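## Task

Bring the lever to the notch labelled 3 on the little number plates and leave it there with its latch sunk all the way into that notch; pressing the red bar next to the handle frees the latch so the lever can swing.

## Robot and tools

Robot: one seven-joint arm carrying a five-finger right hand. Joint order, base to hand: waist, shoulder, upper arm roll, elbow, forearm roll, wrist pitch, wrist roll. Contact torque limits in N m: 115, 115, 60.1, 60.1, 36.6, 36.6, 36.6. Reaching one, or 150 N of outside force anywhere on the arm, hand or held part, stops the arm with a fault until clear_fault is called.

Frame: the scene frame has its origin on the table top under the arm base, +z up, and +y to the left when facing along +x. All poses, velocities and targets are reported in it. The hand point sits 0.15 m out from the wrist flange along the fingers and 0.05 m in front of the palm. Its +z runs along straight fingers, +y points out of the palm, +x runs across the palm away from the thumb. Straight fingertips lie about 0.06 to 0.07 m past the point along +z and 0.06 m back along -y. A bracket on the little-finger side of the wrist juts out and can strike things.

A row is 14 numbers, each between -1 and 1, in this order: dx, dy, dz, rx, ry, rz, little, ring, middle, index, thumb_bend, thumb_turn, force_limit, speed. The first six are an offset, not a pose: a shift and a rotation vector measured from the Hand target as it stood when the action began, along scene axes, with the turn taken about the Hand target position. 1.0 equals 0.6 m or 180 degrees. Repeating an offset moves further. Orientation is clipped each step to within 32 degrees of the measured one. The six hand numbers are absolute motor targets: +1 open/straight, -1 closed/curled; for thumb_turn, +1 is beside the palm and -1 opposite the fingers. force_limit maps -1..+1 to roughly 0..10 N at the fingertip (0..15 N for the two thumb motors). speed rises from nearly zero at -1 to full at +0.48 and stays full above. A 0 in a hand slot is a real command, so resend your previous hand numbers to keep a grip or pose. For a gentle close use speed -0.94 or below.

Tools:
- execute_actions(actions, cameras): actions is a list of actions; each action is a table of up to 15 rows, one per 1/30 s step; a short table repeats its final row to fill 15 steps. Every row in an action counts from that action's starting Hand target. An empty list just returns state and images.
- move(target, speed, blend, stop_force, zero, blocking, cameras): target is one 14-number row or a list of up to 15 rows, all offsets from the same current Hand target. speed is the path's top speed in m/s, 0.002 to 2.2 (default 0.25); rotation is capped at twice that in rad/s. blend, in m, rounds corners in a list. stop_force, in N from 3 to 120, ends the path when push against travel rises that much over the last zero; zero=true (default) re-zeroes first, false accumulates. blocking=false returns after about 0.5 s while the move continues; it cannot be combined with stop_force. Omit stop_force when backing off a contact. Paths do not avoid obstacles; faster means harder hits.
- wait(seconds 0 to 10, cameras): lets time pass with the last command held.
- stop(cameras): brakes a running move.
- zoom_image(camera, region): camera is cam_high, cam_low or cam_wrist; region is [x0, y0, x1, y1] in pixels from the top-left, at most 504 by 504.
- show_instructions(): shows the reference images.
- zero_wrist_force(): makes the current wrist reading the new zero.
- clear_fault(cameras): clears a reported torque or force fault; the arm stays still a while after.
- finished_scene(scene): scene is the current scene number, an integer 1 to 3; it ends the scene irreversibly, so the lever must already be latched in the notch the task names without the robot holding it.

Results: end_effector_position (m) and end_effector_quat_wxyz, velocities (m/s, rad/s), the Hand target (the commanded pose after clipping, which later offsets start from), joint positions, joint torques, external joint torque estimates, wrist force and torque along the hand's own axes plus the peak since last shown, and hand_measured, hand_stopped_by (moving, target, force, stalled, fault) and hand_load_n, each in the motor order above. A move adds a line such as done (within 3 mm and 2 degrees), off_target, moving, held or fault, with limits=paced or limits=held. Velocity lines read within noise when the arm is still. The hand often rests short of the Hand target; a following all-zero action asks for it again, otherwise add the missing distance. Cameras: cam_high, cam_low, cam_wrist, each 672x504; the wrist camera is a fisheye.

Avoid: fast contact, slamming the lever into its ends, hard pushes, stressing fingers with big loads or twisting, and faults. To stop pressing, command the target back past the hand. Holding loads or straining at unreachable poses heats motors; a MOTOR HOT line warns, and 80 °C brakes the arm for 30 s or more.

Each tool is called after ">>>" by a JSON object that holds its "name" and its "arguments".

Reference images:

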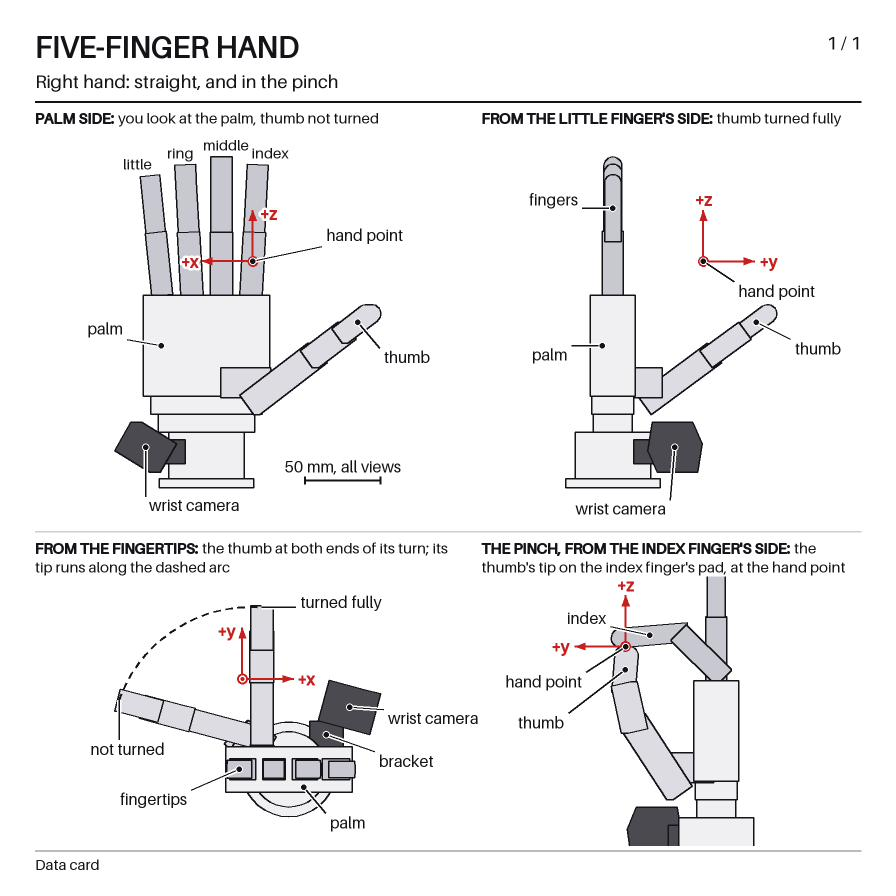

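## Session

>>> {"name": "execute_actions", "arguments": {"actions": []}}

>>> {"name": "zoom_image", "arguments": {"camera": "cam_high", "region": [350, 250, 500, 400]}}

>>> {"name": "zoom_image", "arguments": {"camera": "cam_low", "region": [330, 10, 530, 300]}}

Scene clock: 0.00 s.
end_effector_position=(+0.4573, +0.3430, +0.1562) hand_measured=(+1.000, +1.000, +1.000, +1.000, +1.000, +1.000) hand_load_n=(+0.0, +0.0, +0.0, +0.0, +0.0, +0.0) hand_stopped_by=(target, target, target, target, target, target) hand_force_limit=0.00 hand_speed=-0.80 end_effector_quat_wxyz=(+0.013, -0.287, +0.917, +0.276)
Joint positions: [0.15 -0.675 0.455 1.929 0.582 1.055 -0.611]
Joint velocities: within noise
Joint torques (N m): no reading
External joint torques (N m): no reading
Motor temperatures (°C): [32 29 36 36 39 42 36]
Wrist force (N): no reading
Wrist torque (N m): no reading
Wrist force, peak (N): no reading
Hand target: +0.4573, +0.3430, +0.1562; +0.013, -0.287, +0.917, +0.276
camera_calibration:
cam_wrist: T_world_to_cam=[[-0.707376, 0.541811, 0.453938, 0.0657015], [0.645915, 0.234662, 0.726448, -0.502934], [0.287076, 0.807078, -0.515958, -0.215268], [0, 0, 0, 1]] pos_world=[0.433127, 0.25616, 0.224462]

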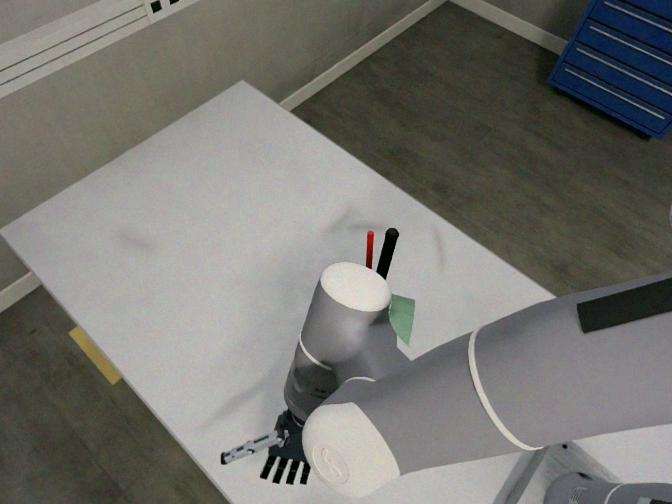

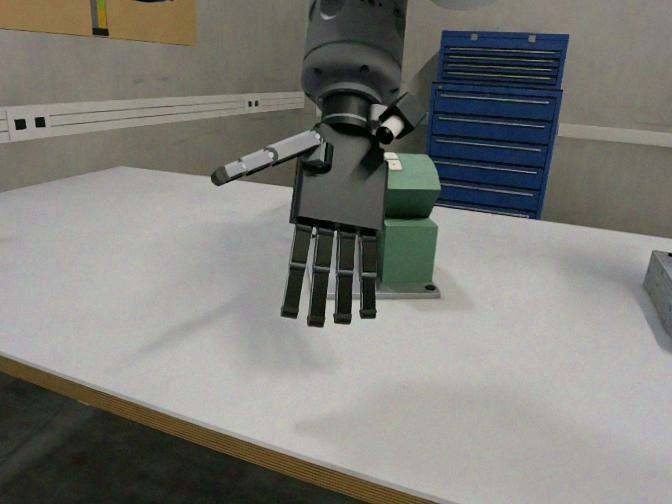

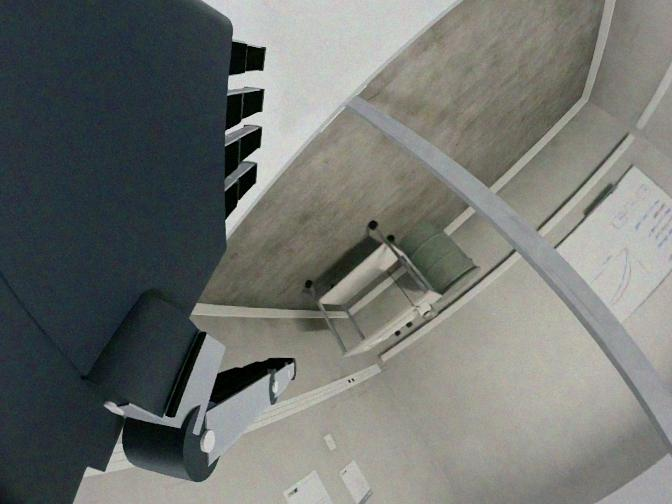

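Scaled by 3.360.

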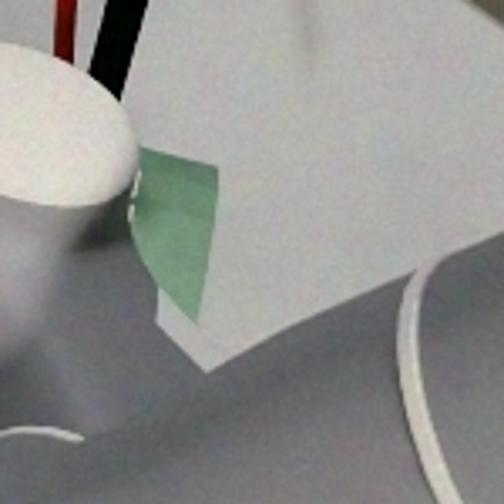

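Scaled by 1.738.

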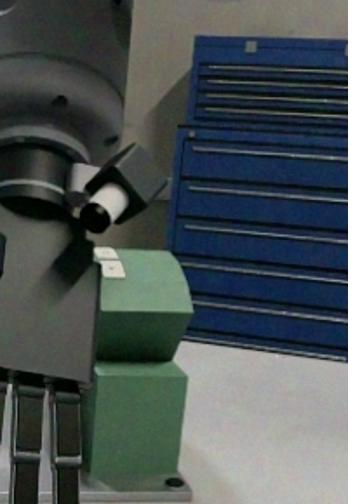

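>>> {"name": "move", "arguments": {"target": [[-0.1,-0.1,0.5,0,0,0,1,1,1,1,1,1,0,0],[-0.2,-0.7,0.6,0,0,0,1,1,1,1,1,1,0,0]], "blend": [0.1,0], "speed": 0.4}}

>>> {"name": "zoom_image", "arguments": {"camera": "cam_high", "region": [320, 200, 480, 380]}}

>>> {"name": "zoom_image", "arguments": {"camera": "cam_low", "region": [260, 10, 460, 310]}}

Scene clock: 3.60 s.
end_effector_position=(+0.3373, -0.0771, +0.5161) hand_measured=(+1.000, +1.000, +1.000, +1.000, +1.000, +1.000) hand_load_n=(+0.0, +0.0, +0.0, +0.0, +0.0, -0.5) hand_stopped_by=(target, target, target, target, target, target) hand_force_limit=0.00 hand_speed=0.00 end_effector_quat_wxyz=(+0.013, -0.287, +0.917, +0.276)
Joint positions: [-0.454 0.081 -0.007 1.737 0.44 -0.284 -1.021]
Joint velocities: within noise
Joint torques (N m): [0.1 26.3 0.18 -28.67 -1.9 2.19 -0.22]
External joint torques (N m): [-0.22 1.04 -0.58 -0.66 -0.57 0.49 0.23]
Motor temperatures (°C): [32 29 36 36 39 42 36]
Wrist force (N): [0.1 -0.1 0.0]
Wrist torque (N m): [-0.01 -0.02 0.00]
Wrist force, peak (N): [2.5 -2.0 -2.5]
Hand target: +0.3373, -0.0770, +0.5162; +0.013, -0.287, +0.917, +0.276
Off the commanded pose: 0.000 m, 0 deg.
move: done
camera_calibration:
cam_wrist: T_world_to_cam=[[-0.707291, 0.541892, 0.453975, 0.045033], [0.645968, 0.234556, 0.726436, -0.588367], [0.287167, 0.807054, -0.515944, 0.344019], [0, 0, 0, 1]] pos_world=[0.313127, -0.16404, 0.584462]

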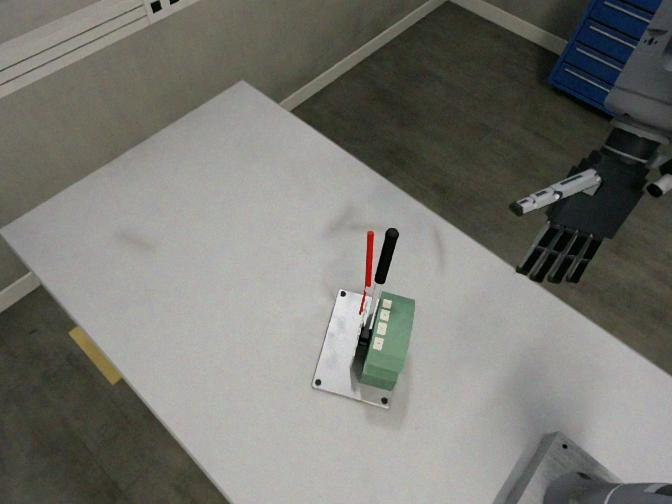

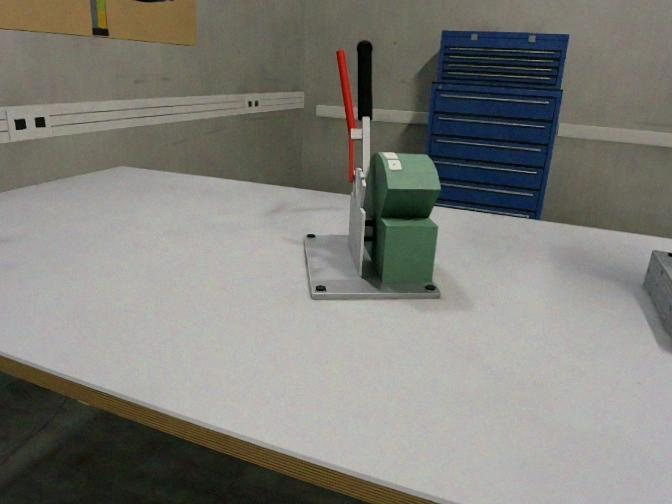

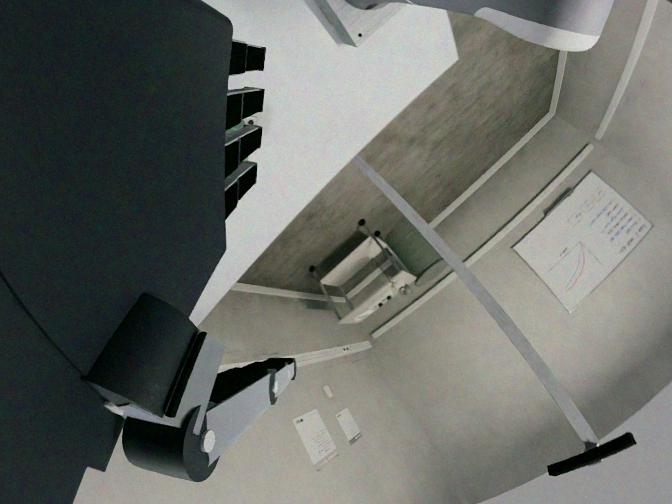

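Scaled by 2.800.

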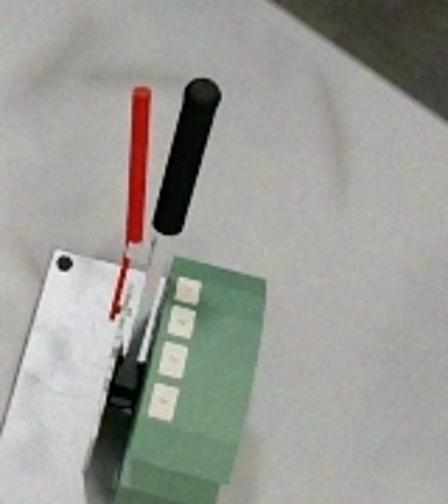

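Scaled by 1.680.

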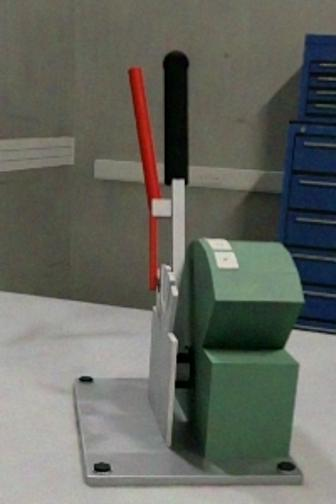

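>>> {"name": "zoom_image", "arguments": {"camera": "cam_high", "region": [340, 280, 420, 360]}}

>>> {"name": "zoom_image", "arguments": {"camera": "cam_low", "region": [330, 120, 420, 210]}}

Scaled by 6.300.

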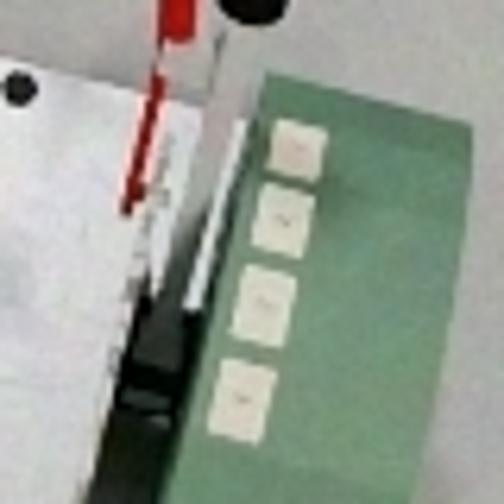

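Scaled by 5.600.

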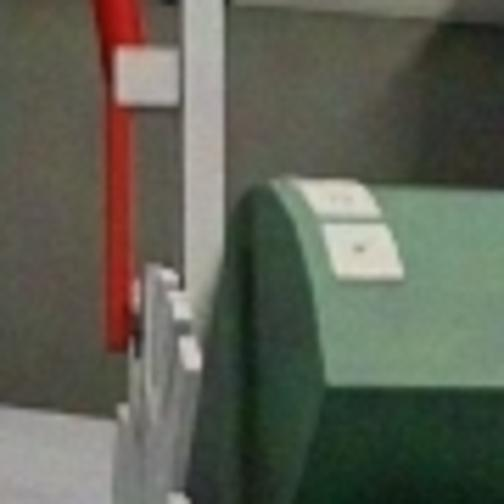

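>>> {"name": "move", "arguments": {"target": [[0.188,-0.322,-0.16,0.1537,-0.2923,-0.2178,1,1,1,1,1,-1,0,0],[0.4445,-0.0733,-0.442,0.1537,-0.2923,-0.2178,1,1,1,1,1,-1,0,0]], "blend": [0.03,0], "speed": 0.3}}

>>> {"name": "zoom_image", "arguments": {"camera": "cam_wrist", "region": [400, 0, 672, 200]}}

>>> {"name": "zoom_image", "arguments": {"camera": "cam_high", "region": [330, 180, 500, 340]}}

Scene clock: 13.17 s.
end_effector_position=(+0.6041, -0.1208, +0.2510) hand_measured=(+1.000, +1.000, +1.000, +1.000, +1.000, -1.000) hand_load_n=(+0.0, +0.0, +0.0, +0.0, +0.0, +0.0) hand_stopped_by=(target, target, target, target, target, target) hand_force_limit=0.00 hand_speed=0.00 end_effector_quat_wxyz=(+0.559, -0.056, +0.769, +0.304)
Joint positions: [-0.522 -0.722 -0.151 1.81 1.815 0.283 -2.072]
Joint velocities: within noise
Joint torques (N m): [-0.13 46.87 1.51 -15.77 1.12 -0.78 -0.17]
External joint torques (N m): [-0.07 0.77 -0.49 -0.3 -0.6 0.1 0.2]
Motor temperatures (°C): [32 29 36 37 39 42 36]
Wrist force (N): [-1.8 -0.7 1.9]
Wrist torque (N m): [-0.10 -0.02 -0.04]
Wrist force, peak (N): [-0.4 -0.9 5.1]
Hand target: +0.6040, -0.1210, +0.2510; +0.559, -0.055, +0.769, +0.304
Off the commanded pose: 0.000 m, 0 deg.
move: done
camera_calibration:
cam_wrist: T_world_to_cam=[[-0.506815, 0.839497, 0.195919, 0.357404], [-0.262763, -0.366894, 0.892381, -0.123188], [0.821033, 0.400792, 0.406536, -0.437301], [0, 0, 0, 1]] pos_world=[0.507806, -0.16997, 0.217687]

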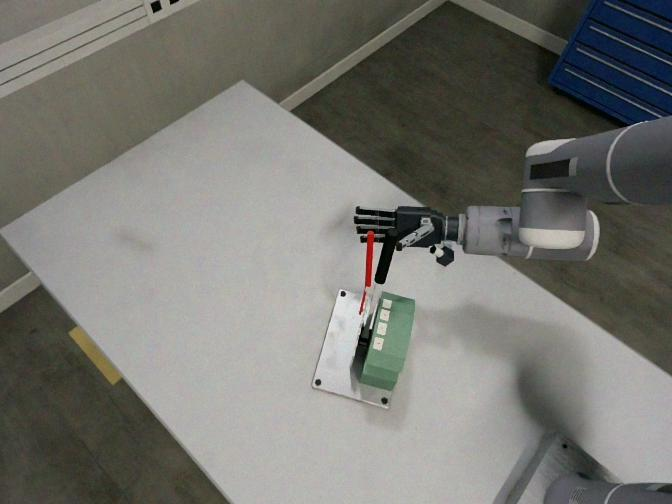

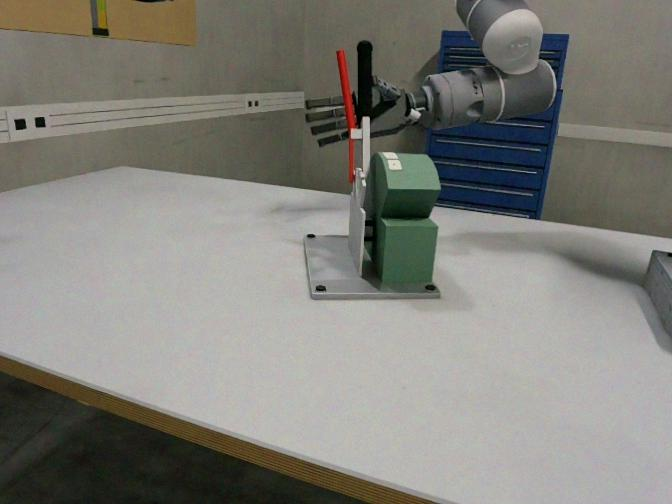

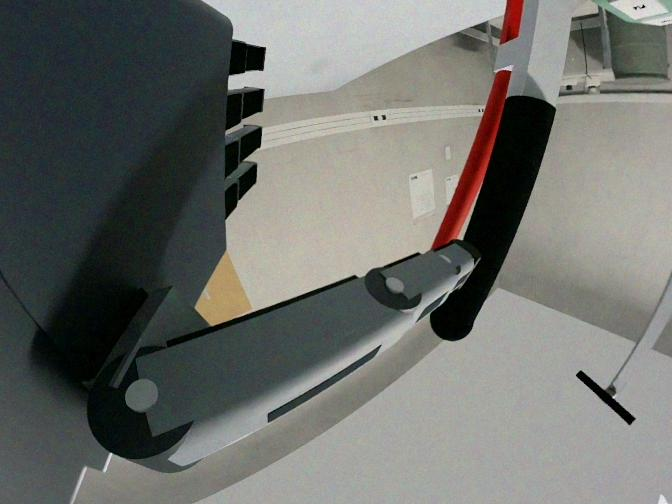

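Scaled by 1.853 from the camera's 672x504 image, which has a finer 960x720 frame.

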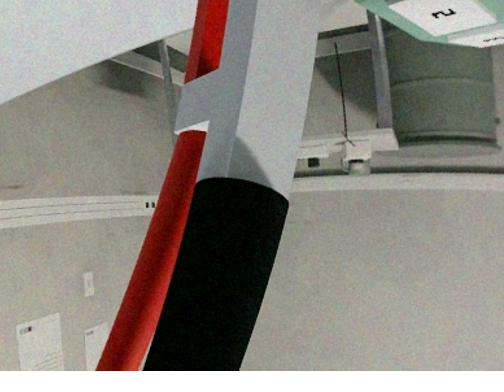

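Scaled by 2.965.

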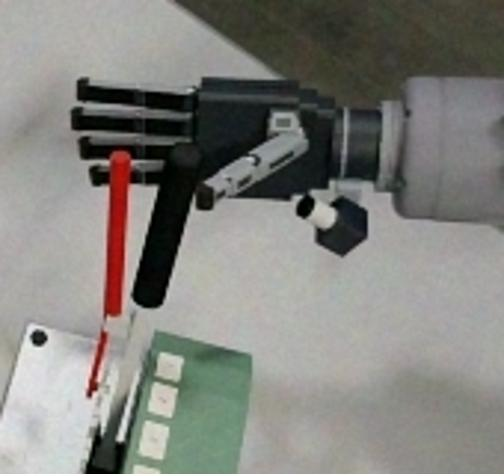

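>>> {"name": "zoom_image", "arguments": {"camera": "cam_wrist", "region": [590, 0, 672, 30]}}

Scaled by 6.146 from the camera's 672x504 image, which has a finer 960x720 frame.

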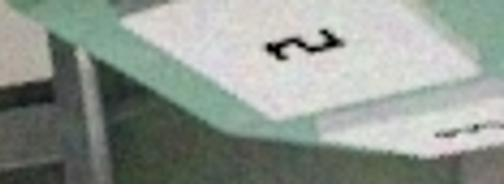

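>>> {"name": "move", "arguments": {"target": [0,0,0,-0.0775,0.1475,0,1,1,1,1,1,-1,0,0], "speed": 0.4, "cameras": ["cam_wrist"]}}

>>> {"name": "zoom_image", "arguments": {"camera": "cam_wrist", "region": [500, 0, 672, 140]}}

Scene clock: 17.07 s.
end_effector_position=(+0.6041, -0.1210, +0.2510) hand_measured=(+1.000, +1.000, +1.000, +1.000, +1.000, -1.000) hand_load_n=(+0.0, +0.0, +0.0, +0.0, +0.0, -0.5) hand_stopped_by=(target, target, target, target, target, target) hand_force_limit=0.00 hand_speed=0.00 end_effector_quat_wxyz=(+0.357, -0.051, +0.908, +0.214)
Joint positions: [-0.217 -0.491 -0.23 1.859 1.377 0.755 -1.534]
Joint velocities: within noise
Joint torques (N m): [0.08 42.43 -1.58 -19.8 -1.26 1.68 -0.2]
External joint torques (N m): [-0.31 0.68 -0.57 -0.69 -0.68 0.25 0.22]
Motor temperatures (°C): [32 29 36 37 39 42 36]
Wrist force (N): [-1.2 -0.6 0.6]
Wrist torque (N m): [0.00 -0.08 -0.03]
Wrist force, peak (N): [-1.9 -0.8 2.0]
Hand target: +0.6040, -0.1210, +0.2510; +0.357, -0.051, +0.908, +0.214
Off the commanded pose: 0.000 m, 0 deg.
move: done
camera_calibration:
cam_wrist: T_world_to_cam=[[-0.413076, 0.888832, 0.198359, 0.306213], [0.179998, -0.133829, 0.974521, -0.383147], [0.892731, 0.438255, -0.104706, -0.347642], [0, 0, 0, 1]] pos_world=[0.505806, -0.171092, 0.276244]
Images, in order (width x height): cam_wrist 672x504.

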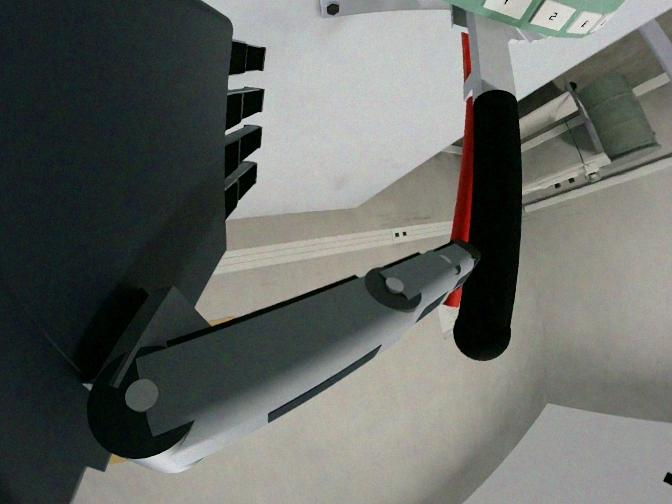

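Scaled by 2.930 from the camera's 672x504 image, which has a finer 960x720 frame.

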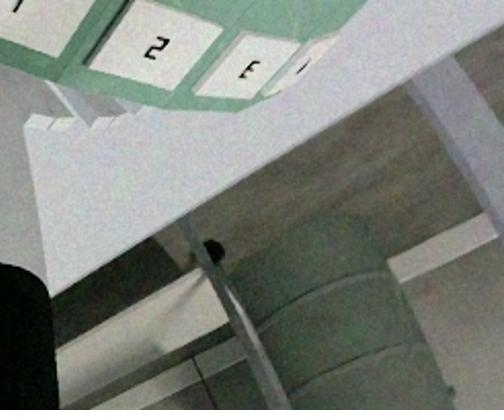

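>>> {"name": "move", "arguments": {"target": [0,0,0,0.0775,-0.1475,0,1,1,1,1,1,-1,0,0], "speed": 0.4, "cameras": []}}

>>> {"name": "move", "arguments": {"target": [-0.0767,0.1433,0.0725,0,0,0,1,1,1,1,1,-1,0,0], "speed": 0.08, "stop_force": 8}}

>>> {"name": "zoom_image", "arguments": {"camera": "cam_high", "region": [330, 180, 500, 340]}}

>>> {"name": "zoom_image", "arguments": {"camera": "cam_low", "region": [280, 20, 450, 210]}}

Scene clock: 19.33 s.
end_effector_position=(+0.6040, -0.1210, +0.2510) hand_measured=(+1.000, +1.000, +1.000, +1.000, +1.000, -1.000) hand_load_n=(+0.0, +0.0, +0.0, +0.0, +0.0, +0.0) hand_stopped_by=(target, target, target, target, target, target) hand_force_limit=0.00 hand_speed=0.00 end_effector_quat_wxyz=(+0.559, -0.055, +0.769, +0.304)
Joint positions: [-0.524 -0.722 -0.148 1.809 1.814 0.284 -2.072]
Joint velocities: within noise
Joint torques (N m): [0 46.8 1.78 -15.79 1.26 -1.05 -0.19]
External joint torques (N m): [-0.24 0.78 -0.74 -0.25 -0.73 0.38 0.22]
Motor temperatures (°C): [32 30 36 37 39 42 36]
Wrist force (N): [-1.9 -0.6 1.9]
Wrist torque (N m): [-0.10 -0.04 -0.03]
Wrist force, peak (N): [-2.4 -0.5 2.0]
Hand target: +0.6040, -0.1210, +0.2510; +0.559, -0.055, +0.769, +0.304
Off the commanded pose: 0.000 m, 0 deg.
move: done
No camera images: "cameras" was empty.

Scene clock: 21.37 s.
end_effector_position=(+0.5580, -0.0353, +0.2944) hand_measured=(+1.000, +1.000, +1.000, +1.000, +1.000, -1.000) hand_load_n=(+0.0, +0.0, +0.0, +0.0, +0.0, -0.5) hand_stopped_by=(target, target, target, target, target, target) hand_force_limit=0.00 hand_speed=0.00 end_effector_quat_wxyz=(+0.559, -0.055, +0.769, +0.304)
Joint positions: [-0.49 -0.515 -0.074 2.052 1.866 0.367 -2.134]
Joint velocities: within noise
Joint torques (N m): [1.3 38.86 3.83 -14.48 1.26 -1.34 -0.31]
External joint torques (N m): [-1.49 0.29 -1.89 -0.58 -0.63 0.61 0.34]
Motor temperatures (°C): [32 30 36 37 39 42 36]
Wrist force (N): [-1.7 -2.3 0.7]
Wrist torque (N m): [-0.06 -0.01 -0.02]
Wrist force, peak (N): [-1.5 -5.3 1.1]
Hand target: +0.5580, -0.0350, +0.2945; +0.559, -0.055, +0.769, +0.304
Off the commanded pose: 0.000 m, 0 deg.
move: done
camera_calibration:
cam_wrist: T_world_to_cam=[[-0.505969, 0.840006, 0.19592, 0.253259], [-0.262855, -0.366495, 0.892518, -0.142699], [0.821525, 0.400088, 0.406235, -0.451571], [0, 0, 0, 1]] pos_world=[0.461609, -0.08437, 0.261187]

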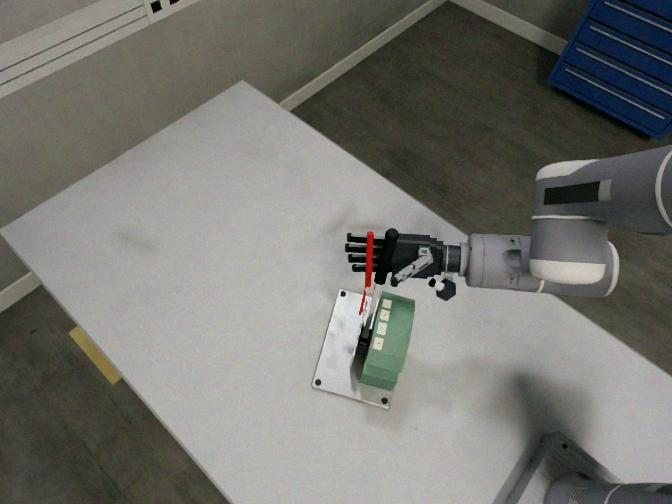

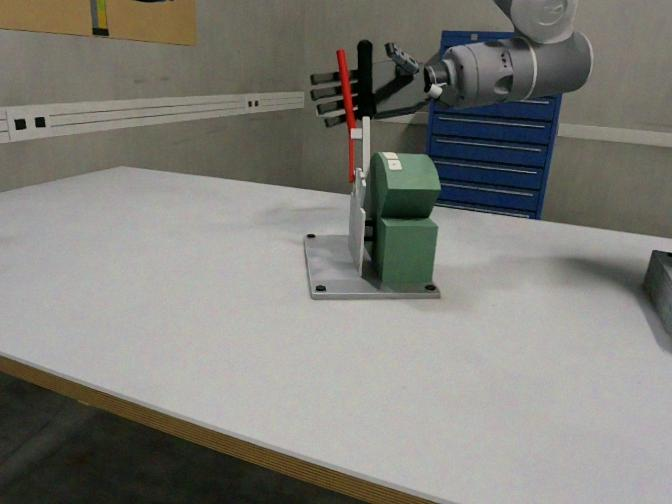

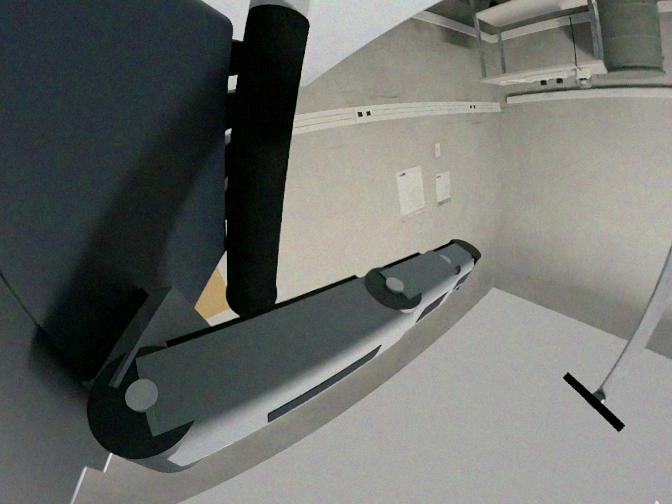

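Scaled by 2.965.

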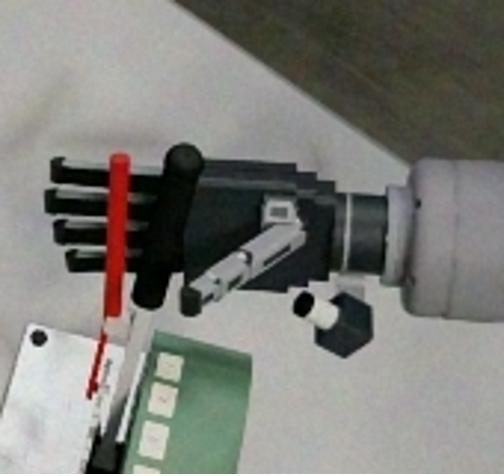

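Scaled by 2.653.

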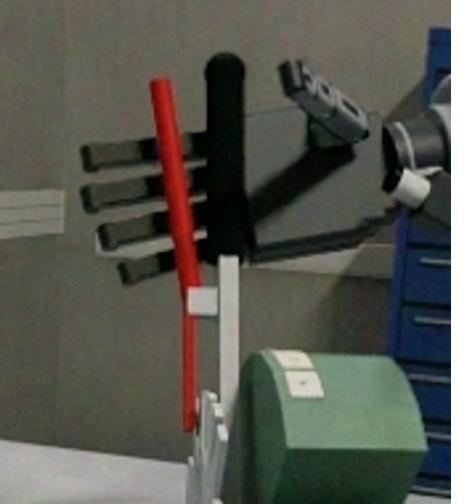

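>>> {"name": "move", "arguments": {"target": [0.0046,-0.009,0.0228,0,0,0,1,1,1,1,1,-1,0,0], "speed": 0.08, "cameras": []}}

>>> {"name": "move", "arguments": {"target": [0,0,0,0,0,0,0.2,0.05,-0.1,-0.2,1,-1,-0.5,-0.5]}}

>>> {"name": "zoom_image", "arguments": {"camera": "cam_high", "region": [330, 180, 500, 340]}}

>>> {"name": "zoom_image", "arguments": {"camera": "cam_low", "region": [280, 20, 450, 210]}}

Scene clock: 23.17 s.
end_effector_position=(+0.5608, -0.0405, +0.3083) hand_measured=(+1.000, +1.000, +1.000, +1.000, +1.000, -1.000) hand_load_n=(+0.0, +0.0, +0.0, +0.0, -0.5, -0.5) hand_stopped_by=(target, target, target, target, target, target) hand_force_limit=0.00 hand_speed=0.00 end_effector_quat_wxyz=(+0.559, -0.055, +0.769, +0.304)
Joint positions: [-0.491 -0.485 -0.076 2.048 1.85 0.376 -2.098]
Joint velocities: within noise
Joint torques (N m): [0.59 39.02 2.92 -15.67 0.85 -1.17 -0.14]
External joint torques (N m): [-0.77 -0.15 -1.16 -0.3 -0.23 0.46 0.17]
Motor temperatures (°C): [32 30 36 37 39 42 36]
Wrist force (N): [-2.3 -1.6 1.8]
Wrist torque (N m): [-0.13 0.01 -0.03]
Wrist force, peak (N): [0.3 -3.6 1.1]
Hand target: +0.5608, -0.0404, +0.3081; +0.559, -0.055, +0.769, +0.304
Off the commanded pose: 0.000 m, 0 deg.
move: done
No camera images: "cameras" was empty.

Scene clock: 23.80 s.
end_effector_position=(+0.5614, -0.0410, +0.3082) hand_measured=(+0.638, +0.592, +0.546, +0.500, +1.000, -1.000) hand_load_n=(+0.0, +4.0, +4.0, +4.5, +0.0, +0.0) hand_stopped_by=(force, force, force, force, target, target) hand_force_limit=-0.50 hand_speed=-0.50 end_effector_quat_wxyz=(+0.559, -0.055, +0.769, +0.304)
Joint positions: [-0.49 -0.485 -0.076 2.047 1.851 0.377 -2.098]
Joint velocities: within noise
Joint torques (N m): [-0.87 41.47 3.22 -11.36 -1.07 -3.1 -0.18]
External joint torques (N m): [0.68 -2.59 -1.47 -4.6 1.69 2.4 0.22]
Motor temperatures (°C): [32 30 36 37 39 42 36]
Wrist force (N): [0.1 -12.5 19.5]
Wrist torque (N m): [-0.45 -0.41 -0.22]
Wrist force, peak (N): [0.5 -13.7 20.2]
Hand target: +0.5608, -0.0404, +0.3081; +0.559, -0.055, +0.769, +0.304
Off the commanded pose: 0.001 m, 0 deg.
move: done
camera_calibration:
cam_wrist: T_world_to_cam=[[-0.505212, 0.840539, 0.195586, 0.256737], [-0.2635, -0.366057, 0.892508, -0.155769], [0.821783, 0.399369, 0.406419, -0.457843], [0, 0, 0, 1]] pos_world=[0.464909, -0.0899695, 0.274887]

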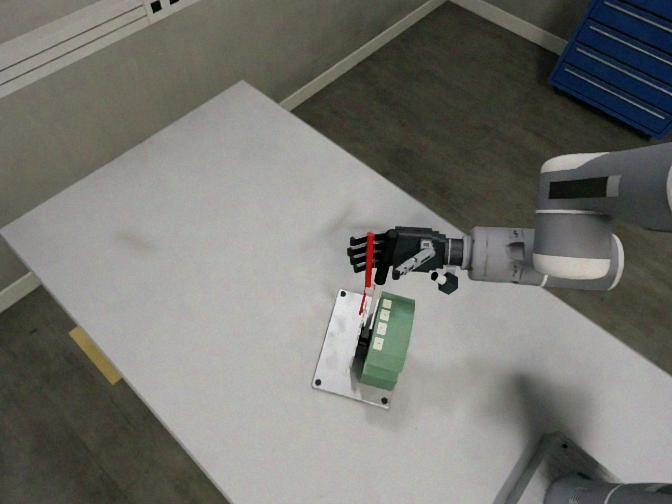

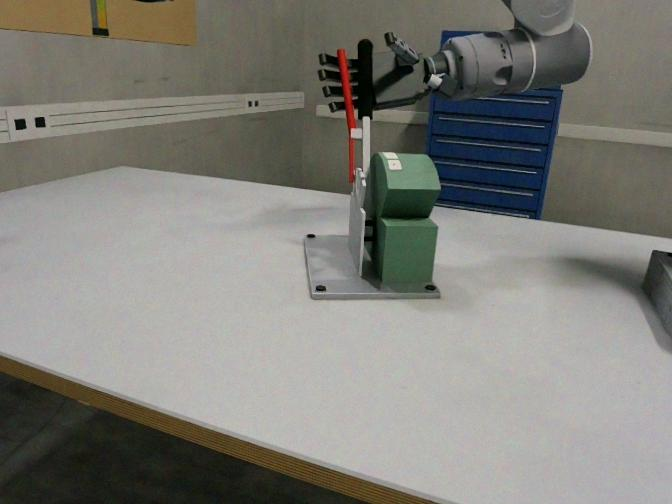

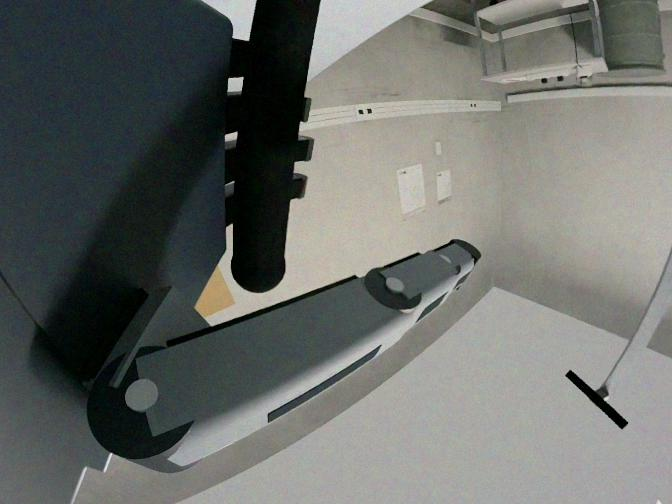

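Scaled by 2.965.

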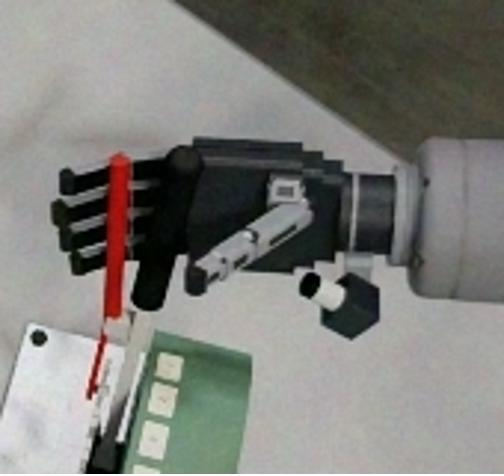

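Scaled by 2.653.

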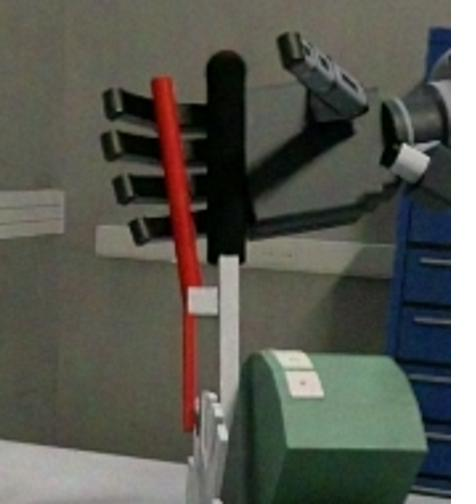

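>>> {"name": "move", "arguments": {"target": [0.0148,0.0078,0,0,0,0,1,1,1,1,1,-1,-0.5,0.2], "speed": 0.08, "cameras": []}}

>>> {"name": "move", "arguments": {"target": [0,0,0,0,0,0,0.2,0.05,-0.1,-0.2,1,-1,-0.4,-0.5], "cameras": []}}

>>> {"name": "zoom_image", "arguments": {"camera": "cam_high", "region": [330, 180, 500, 340]}}

Scene clock: 25.60 s.
end_effector_position=(+0.5697, -0.0362, +0.3081) hand_measured=(+1.000, +1.000, +1.000, +1.000, +1.000, -1.000) hand_load_n=(+0.0, +0.0, +0.0, +0.0, +0.0, +0.0) hand_stopped_by=(target, target, target, target, target, target) hand_force_limit=-0.50 hand_speed=0.20 end_effector_quat_wxyz=(+0.559, -0.055, +0.769, +0.304)
Joint positions: [-0.476 -0.493 -0.071 2.033 1.864 0.391 -2.095]
Joint velocities: within noise
Joint torques (N m): [1.98 38.45 4.48 -15.36 1.35 -1.63 -0.14]
External joint torques (N m): [-2.17 0.89 -2.65 -0.79 -0.72 0.93 0.17]
Motor temperatures (°C): [32 30 36 37 39 42 36]
Wrist force (N): [-1.6 -4.5 0.3]
Wrist torque (N m): [-0.18 0.04 -0.15]
Wrist force, peak (N): [1.5 -13.7 19.5]
Hand target: +0.5697, -0.0357, +0.3081; +0.559, -0.055, +0.769, +0.304
Off the commanded pose: 0.001 m, 0 deg.
move: done
No camera images: "cameras" was empty.

Scene clock: 26.43 s.
end_effector_position=(+0.5703, -0.0366, +0.3080) hand_measured=(+0.454, +0.406, +0.316, +0.226, +1.000, -1.000) hand_load_n=(+0.0, +0.0, +1.5, +8.5, +0.0, -0.5) hand_stopped_by=(force, force, force, force, target, target) hand_force_limit=-0.40 hand_speed=-0.50 end_effector_quat_wxyz=(+0.559, -0.055, +0.770, +0.303)
Joint positions: [-0.476 -0.493 -0.071 2.032 1.865 0.393 -2.094]
Joint velocities: within noise
Joint torques (N m): [0.6 42.69 5.09 -11.27 -0.97 -4.05 -0.49]
External joint torques (N m): [-0.79 -3.33 -3.25 -4.87 1.6 3.35 0.53]
Motor temperatures (°C): [32 30 36 37 39 42 36]
Wrist force (N): [0.7 -16.6 19.6]
Wrist torque (N m): [-0.57 -0.08 -0.04]
Wrist force, peak (N): [3.4 -16.8 23.3]
Hand target: +0.5697, -0.0357, +0.3081; +0.559, -0.055, +0.769, +0.304
Off the commanded pose: 0.001 m, 0 deg.
move: done
No camera images: "cameras" was empty.

Scaled by 2.965.

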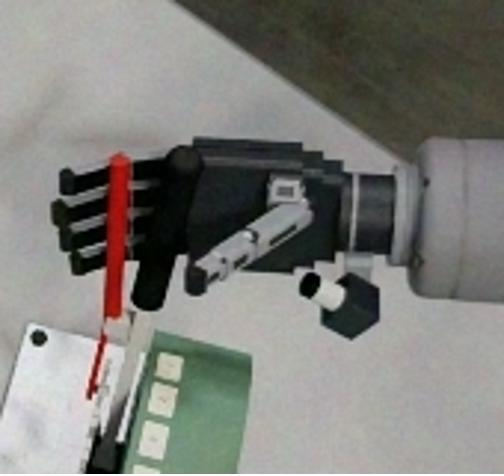

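>>> {"name": "move", "arguments": {"target": [-0.0369,-0.0194,0,0,0,0,0.2,0.05,-0.1,-0.2,1,-1,-0.4,-0.5], "speed": 0.02, "stop_force": 24}}

>>> {"name": "zoom_image", "arguments": {"camera": "cam_high", "region": [330, 180, 500, 340]}}

>>> {"name": "zoom_image", "arguments": {"camera": "cam_low", "region": [280, 20, 450, 210]}}

Scene clock: 28.27 s.
end_effector_position=(+0.5658, -0.0392, +0.3089) hand_measured=(+0.456, +0.408, +0.316, +0.224, +1.000, -1.000) hand_load_n=(+11.5, +6.0, +4.0, +1.0, +0.0, +0.0) hand_stopped_by=(force, force, force, force, target, target) hand_force_limit=-0.40 hand_speed=-0.50 end_effector_quat_wxyz=(+0.560, -0.055, +0.769, +0.304)
Joint positions: [-0.485 -0.488 -0.073 2.04 1.859 0.383 -2.097]
Joint velocities: within noise
Joint torques (N m): [-5.15 42.95 0.5 -3.86 -5.36 -3.23 0.23]
External joint torques (N m): [4.96 -3.86 1.3 -12.2 6 2.52 -0.19]
Motor temperatures (°C): [32 30 36 37 39 42 36]
Wrist force (N): [0.9 -23.6 45.2]
Wrist torque (N m): [-2.85 -2.32 -1.09]
Wrist force, peak (N): [0.5 -23.9 46.6]
Hand target: +0.5639, -0.0388, +0.3081; +0.559, -0.055, +0.769, +0.304 (not the last commanded pose)
Off the commanded pose: 0.020 m, 0 deg.
move: contact
camera_calibration:
cam_wrist: T_world_to_cam=[[-0.504664, 0.840992, 0.195054, 0.257109], [-0.265814, -0.366327, 0.89171, -0.153044], [0.821375, 0.398166, 0.40842, -0.462923], [0, 0, 0, 1]] pos_world=[0.469306, -0.0879712, 0.275388]

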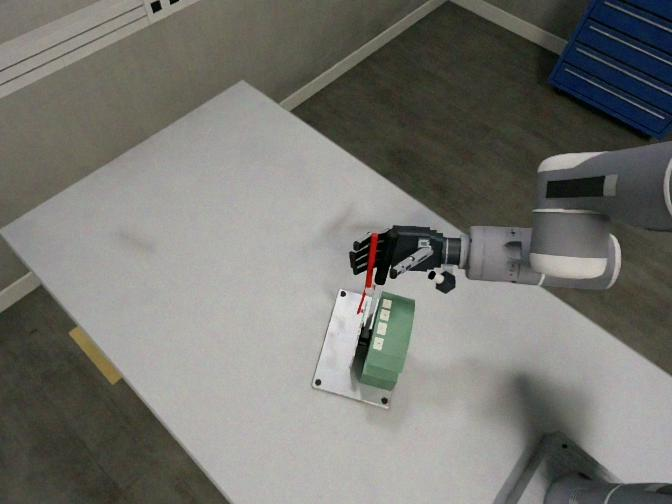

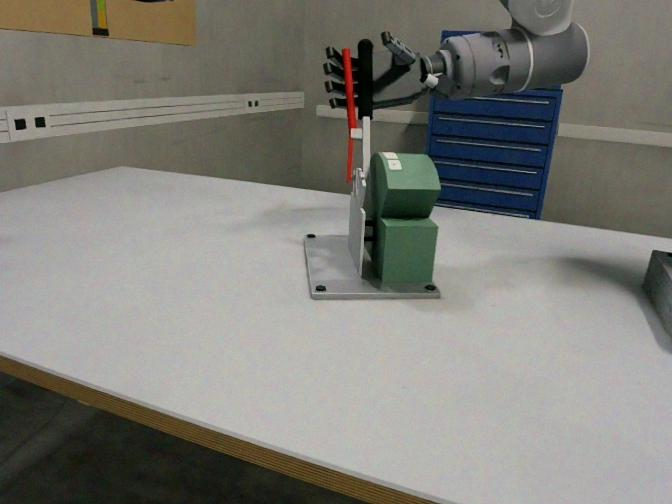

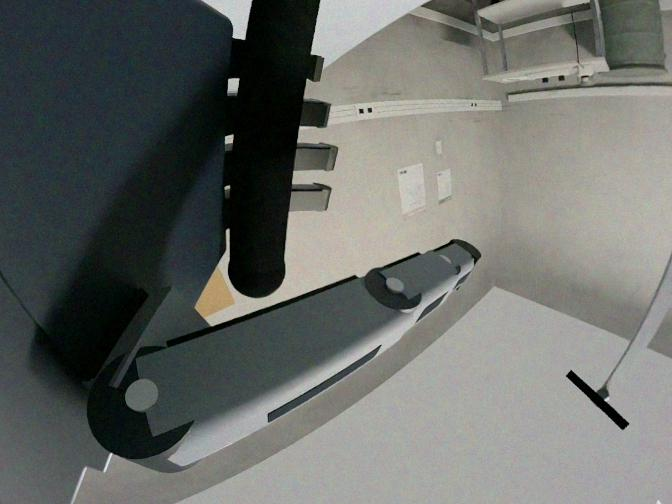

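Scaled by 2.965.

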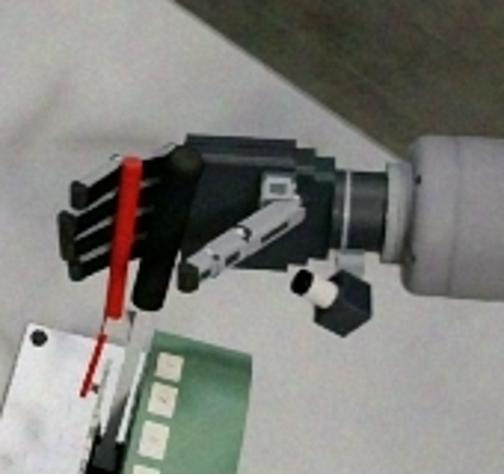

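Scaled by 2.653.

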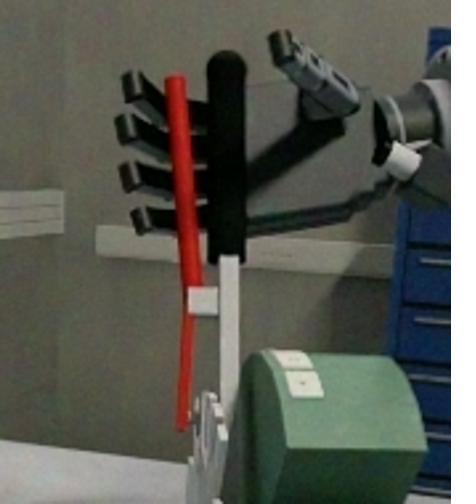

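>>> {"name": "move", "arguments": {"target": [0,0,0,0,0,0,0.7,0.5,-0.3,-0.4,1,-1,0.2,-0.5], "cameras": []}}

>>> {"name": "move", "arguments": {"target": [-0.0369,-0.0194,0,0,0,0,0.7,0.5,-0.3,-0.4,1,-1,0.2,-0.5], "speed": 0.02, "stop_force": 24}}

>>> {"name": "zoom_image", "arguments": {"camera": "cam_high", "region": [330, 180, 500, 340]}}

>>> {"name": "zoom_image", "arguments": {"camera": "cam_low", "region": [280, 20, 450, 210]}}

Scene clock: 30.00 s.
end_effector_position=(+0.5655, -0.0398, +0.3087) hand_measured=(+0.700, +0.500, +0.278, +0.142, +1.000, -1.000) hand_load_n=(+0.0, +0.0, +5.0, +11.5, +0.0, -0.5) hand_stopped_by=(target, target, force, force, target, target) hand_force_limit=0.20 hand_speed=-0.50 end_effector_quat_wxyz=(+0.560, -0.054, +0.769, +0.303)
Joint positions: [-0.485 -0.488 -0.074 2.041 1.858 0.383 -2.097]
Joint velocities: within noise
Joint torques (N m): [-1.23 41.46 3.87 -5.76 -3.91 -3.94 -0.68]
External joint torques (N m): [1.05 -2.38 -2.08 -10.3 4.54 3.24 0.72]
Motor temperatures (°C): [32 30 36 37 39 42 36]
Wrist force (N): [-3.6 -22.0 32.2]
Wrist torque (N m): [-1.82 -0.40 -0.25]
Wrist force, peak (N): [2.2 -24.5 45.1]
Hand target: +0.5639, -0.0388, +0.3081; +0.559, -0.055, +0.769, +0.304
Off the commanded pose: 0.002 m, 0 deg.
move: done
No camera images: "cameras" was empty.

Scene clock: 31.83 s.
end_effector_position=(+0.5440, -0.0493, +0.3104) hand_measured=(+0.700, +0.500, +0.278, +0.176, +1.000, -1.000) hand_load_n=(+0.0, +0.0, +18.5, +24.5, +0.0, +0.0) hand_stopped_by=(target, target, force, force, target, target) hand_force_limit=0.20 hand_speed=-0.50 end_effector_quat_wxyz=(+0.561, -0.056, +0.768, +0.305)
Joint positions: [-0.517 -0.468 -0.091 2.077 1.825 0.341 -2.105]
Joint velocities: within noise
Joint torques (N m): [-10.97 34.35 -8.06 -3.28 -6.71 1.41 -0.75]
External joint torques (N m): [10.8 3.59 9.6 -12.39 7.32 -2.14 0.79]
Motor temperatures (°C): [32 30 36 37 39 42 36]
Wrist force (N): [-12.4 -6.3 45.5]
Wrist torque (N m): [-0.48 -0.87 -0.30]
Wrist force, peak (N): [-9.4 -8.9 54.8]
Hand target: +0.5418, -0.0504, +0.3081; +0.559, -0.055, +0.769, +0.304
Off the commanded pose: 0.003 m, 0 deg.
move: done
camera_calibration:
cam_wrist: T_world_to_cam=[[-0.507605, 0.839152, 0.19535, 0.25581], [-0.26725, -0.368898, 0.89022, -0.162692], [0.819094, 0.399673, 0.411518, -0.441369], [0, 0, 0, 1]] pos_world=[0.447894, -0.0982767, 0.276491]

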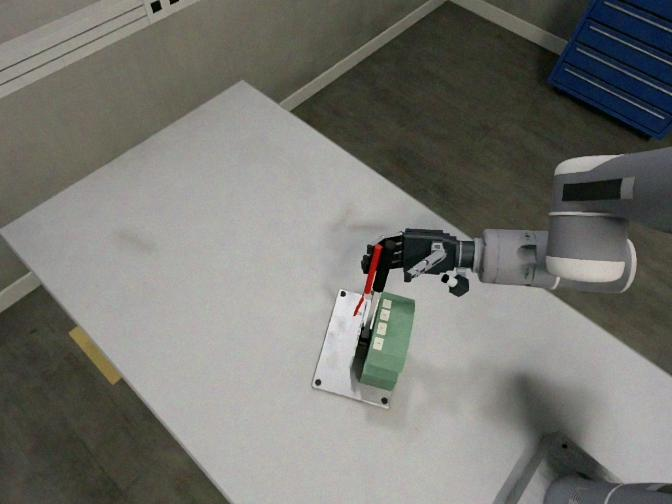

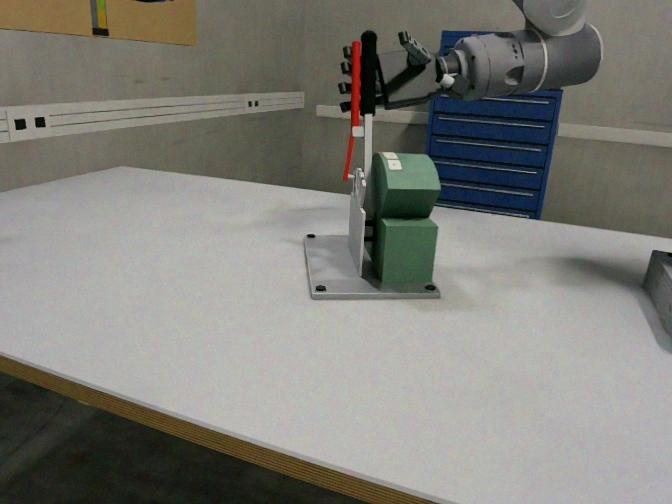

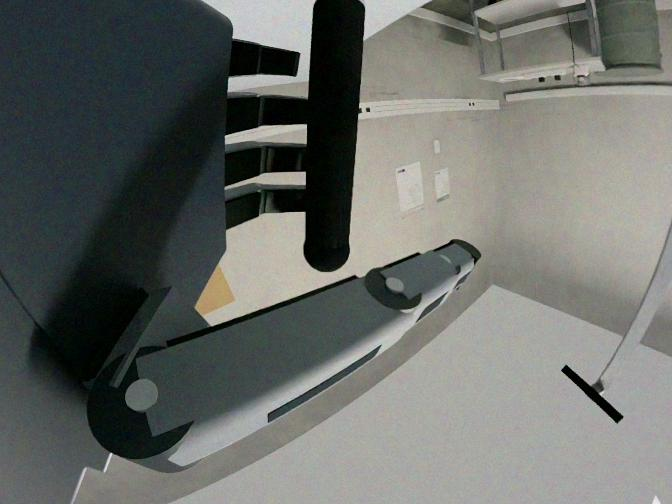

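Scaled by 2.965.

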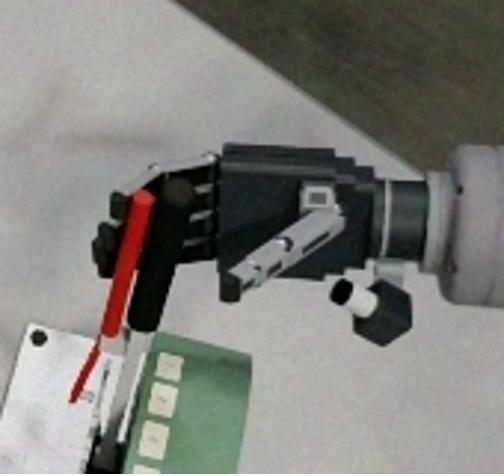

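Scaled by 2.653.

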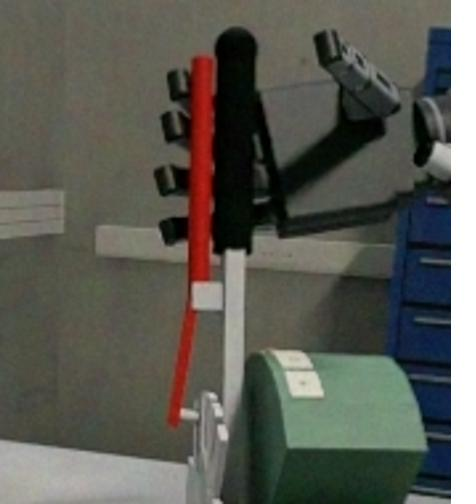

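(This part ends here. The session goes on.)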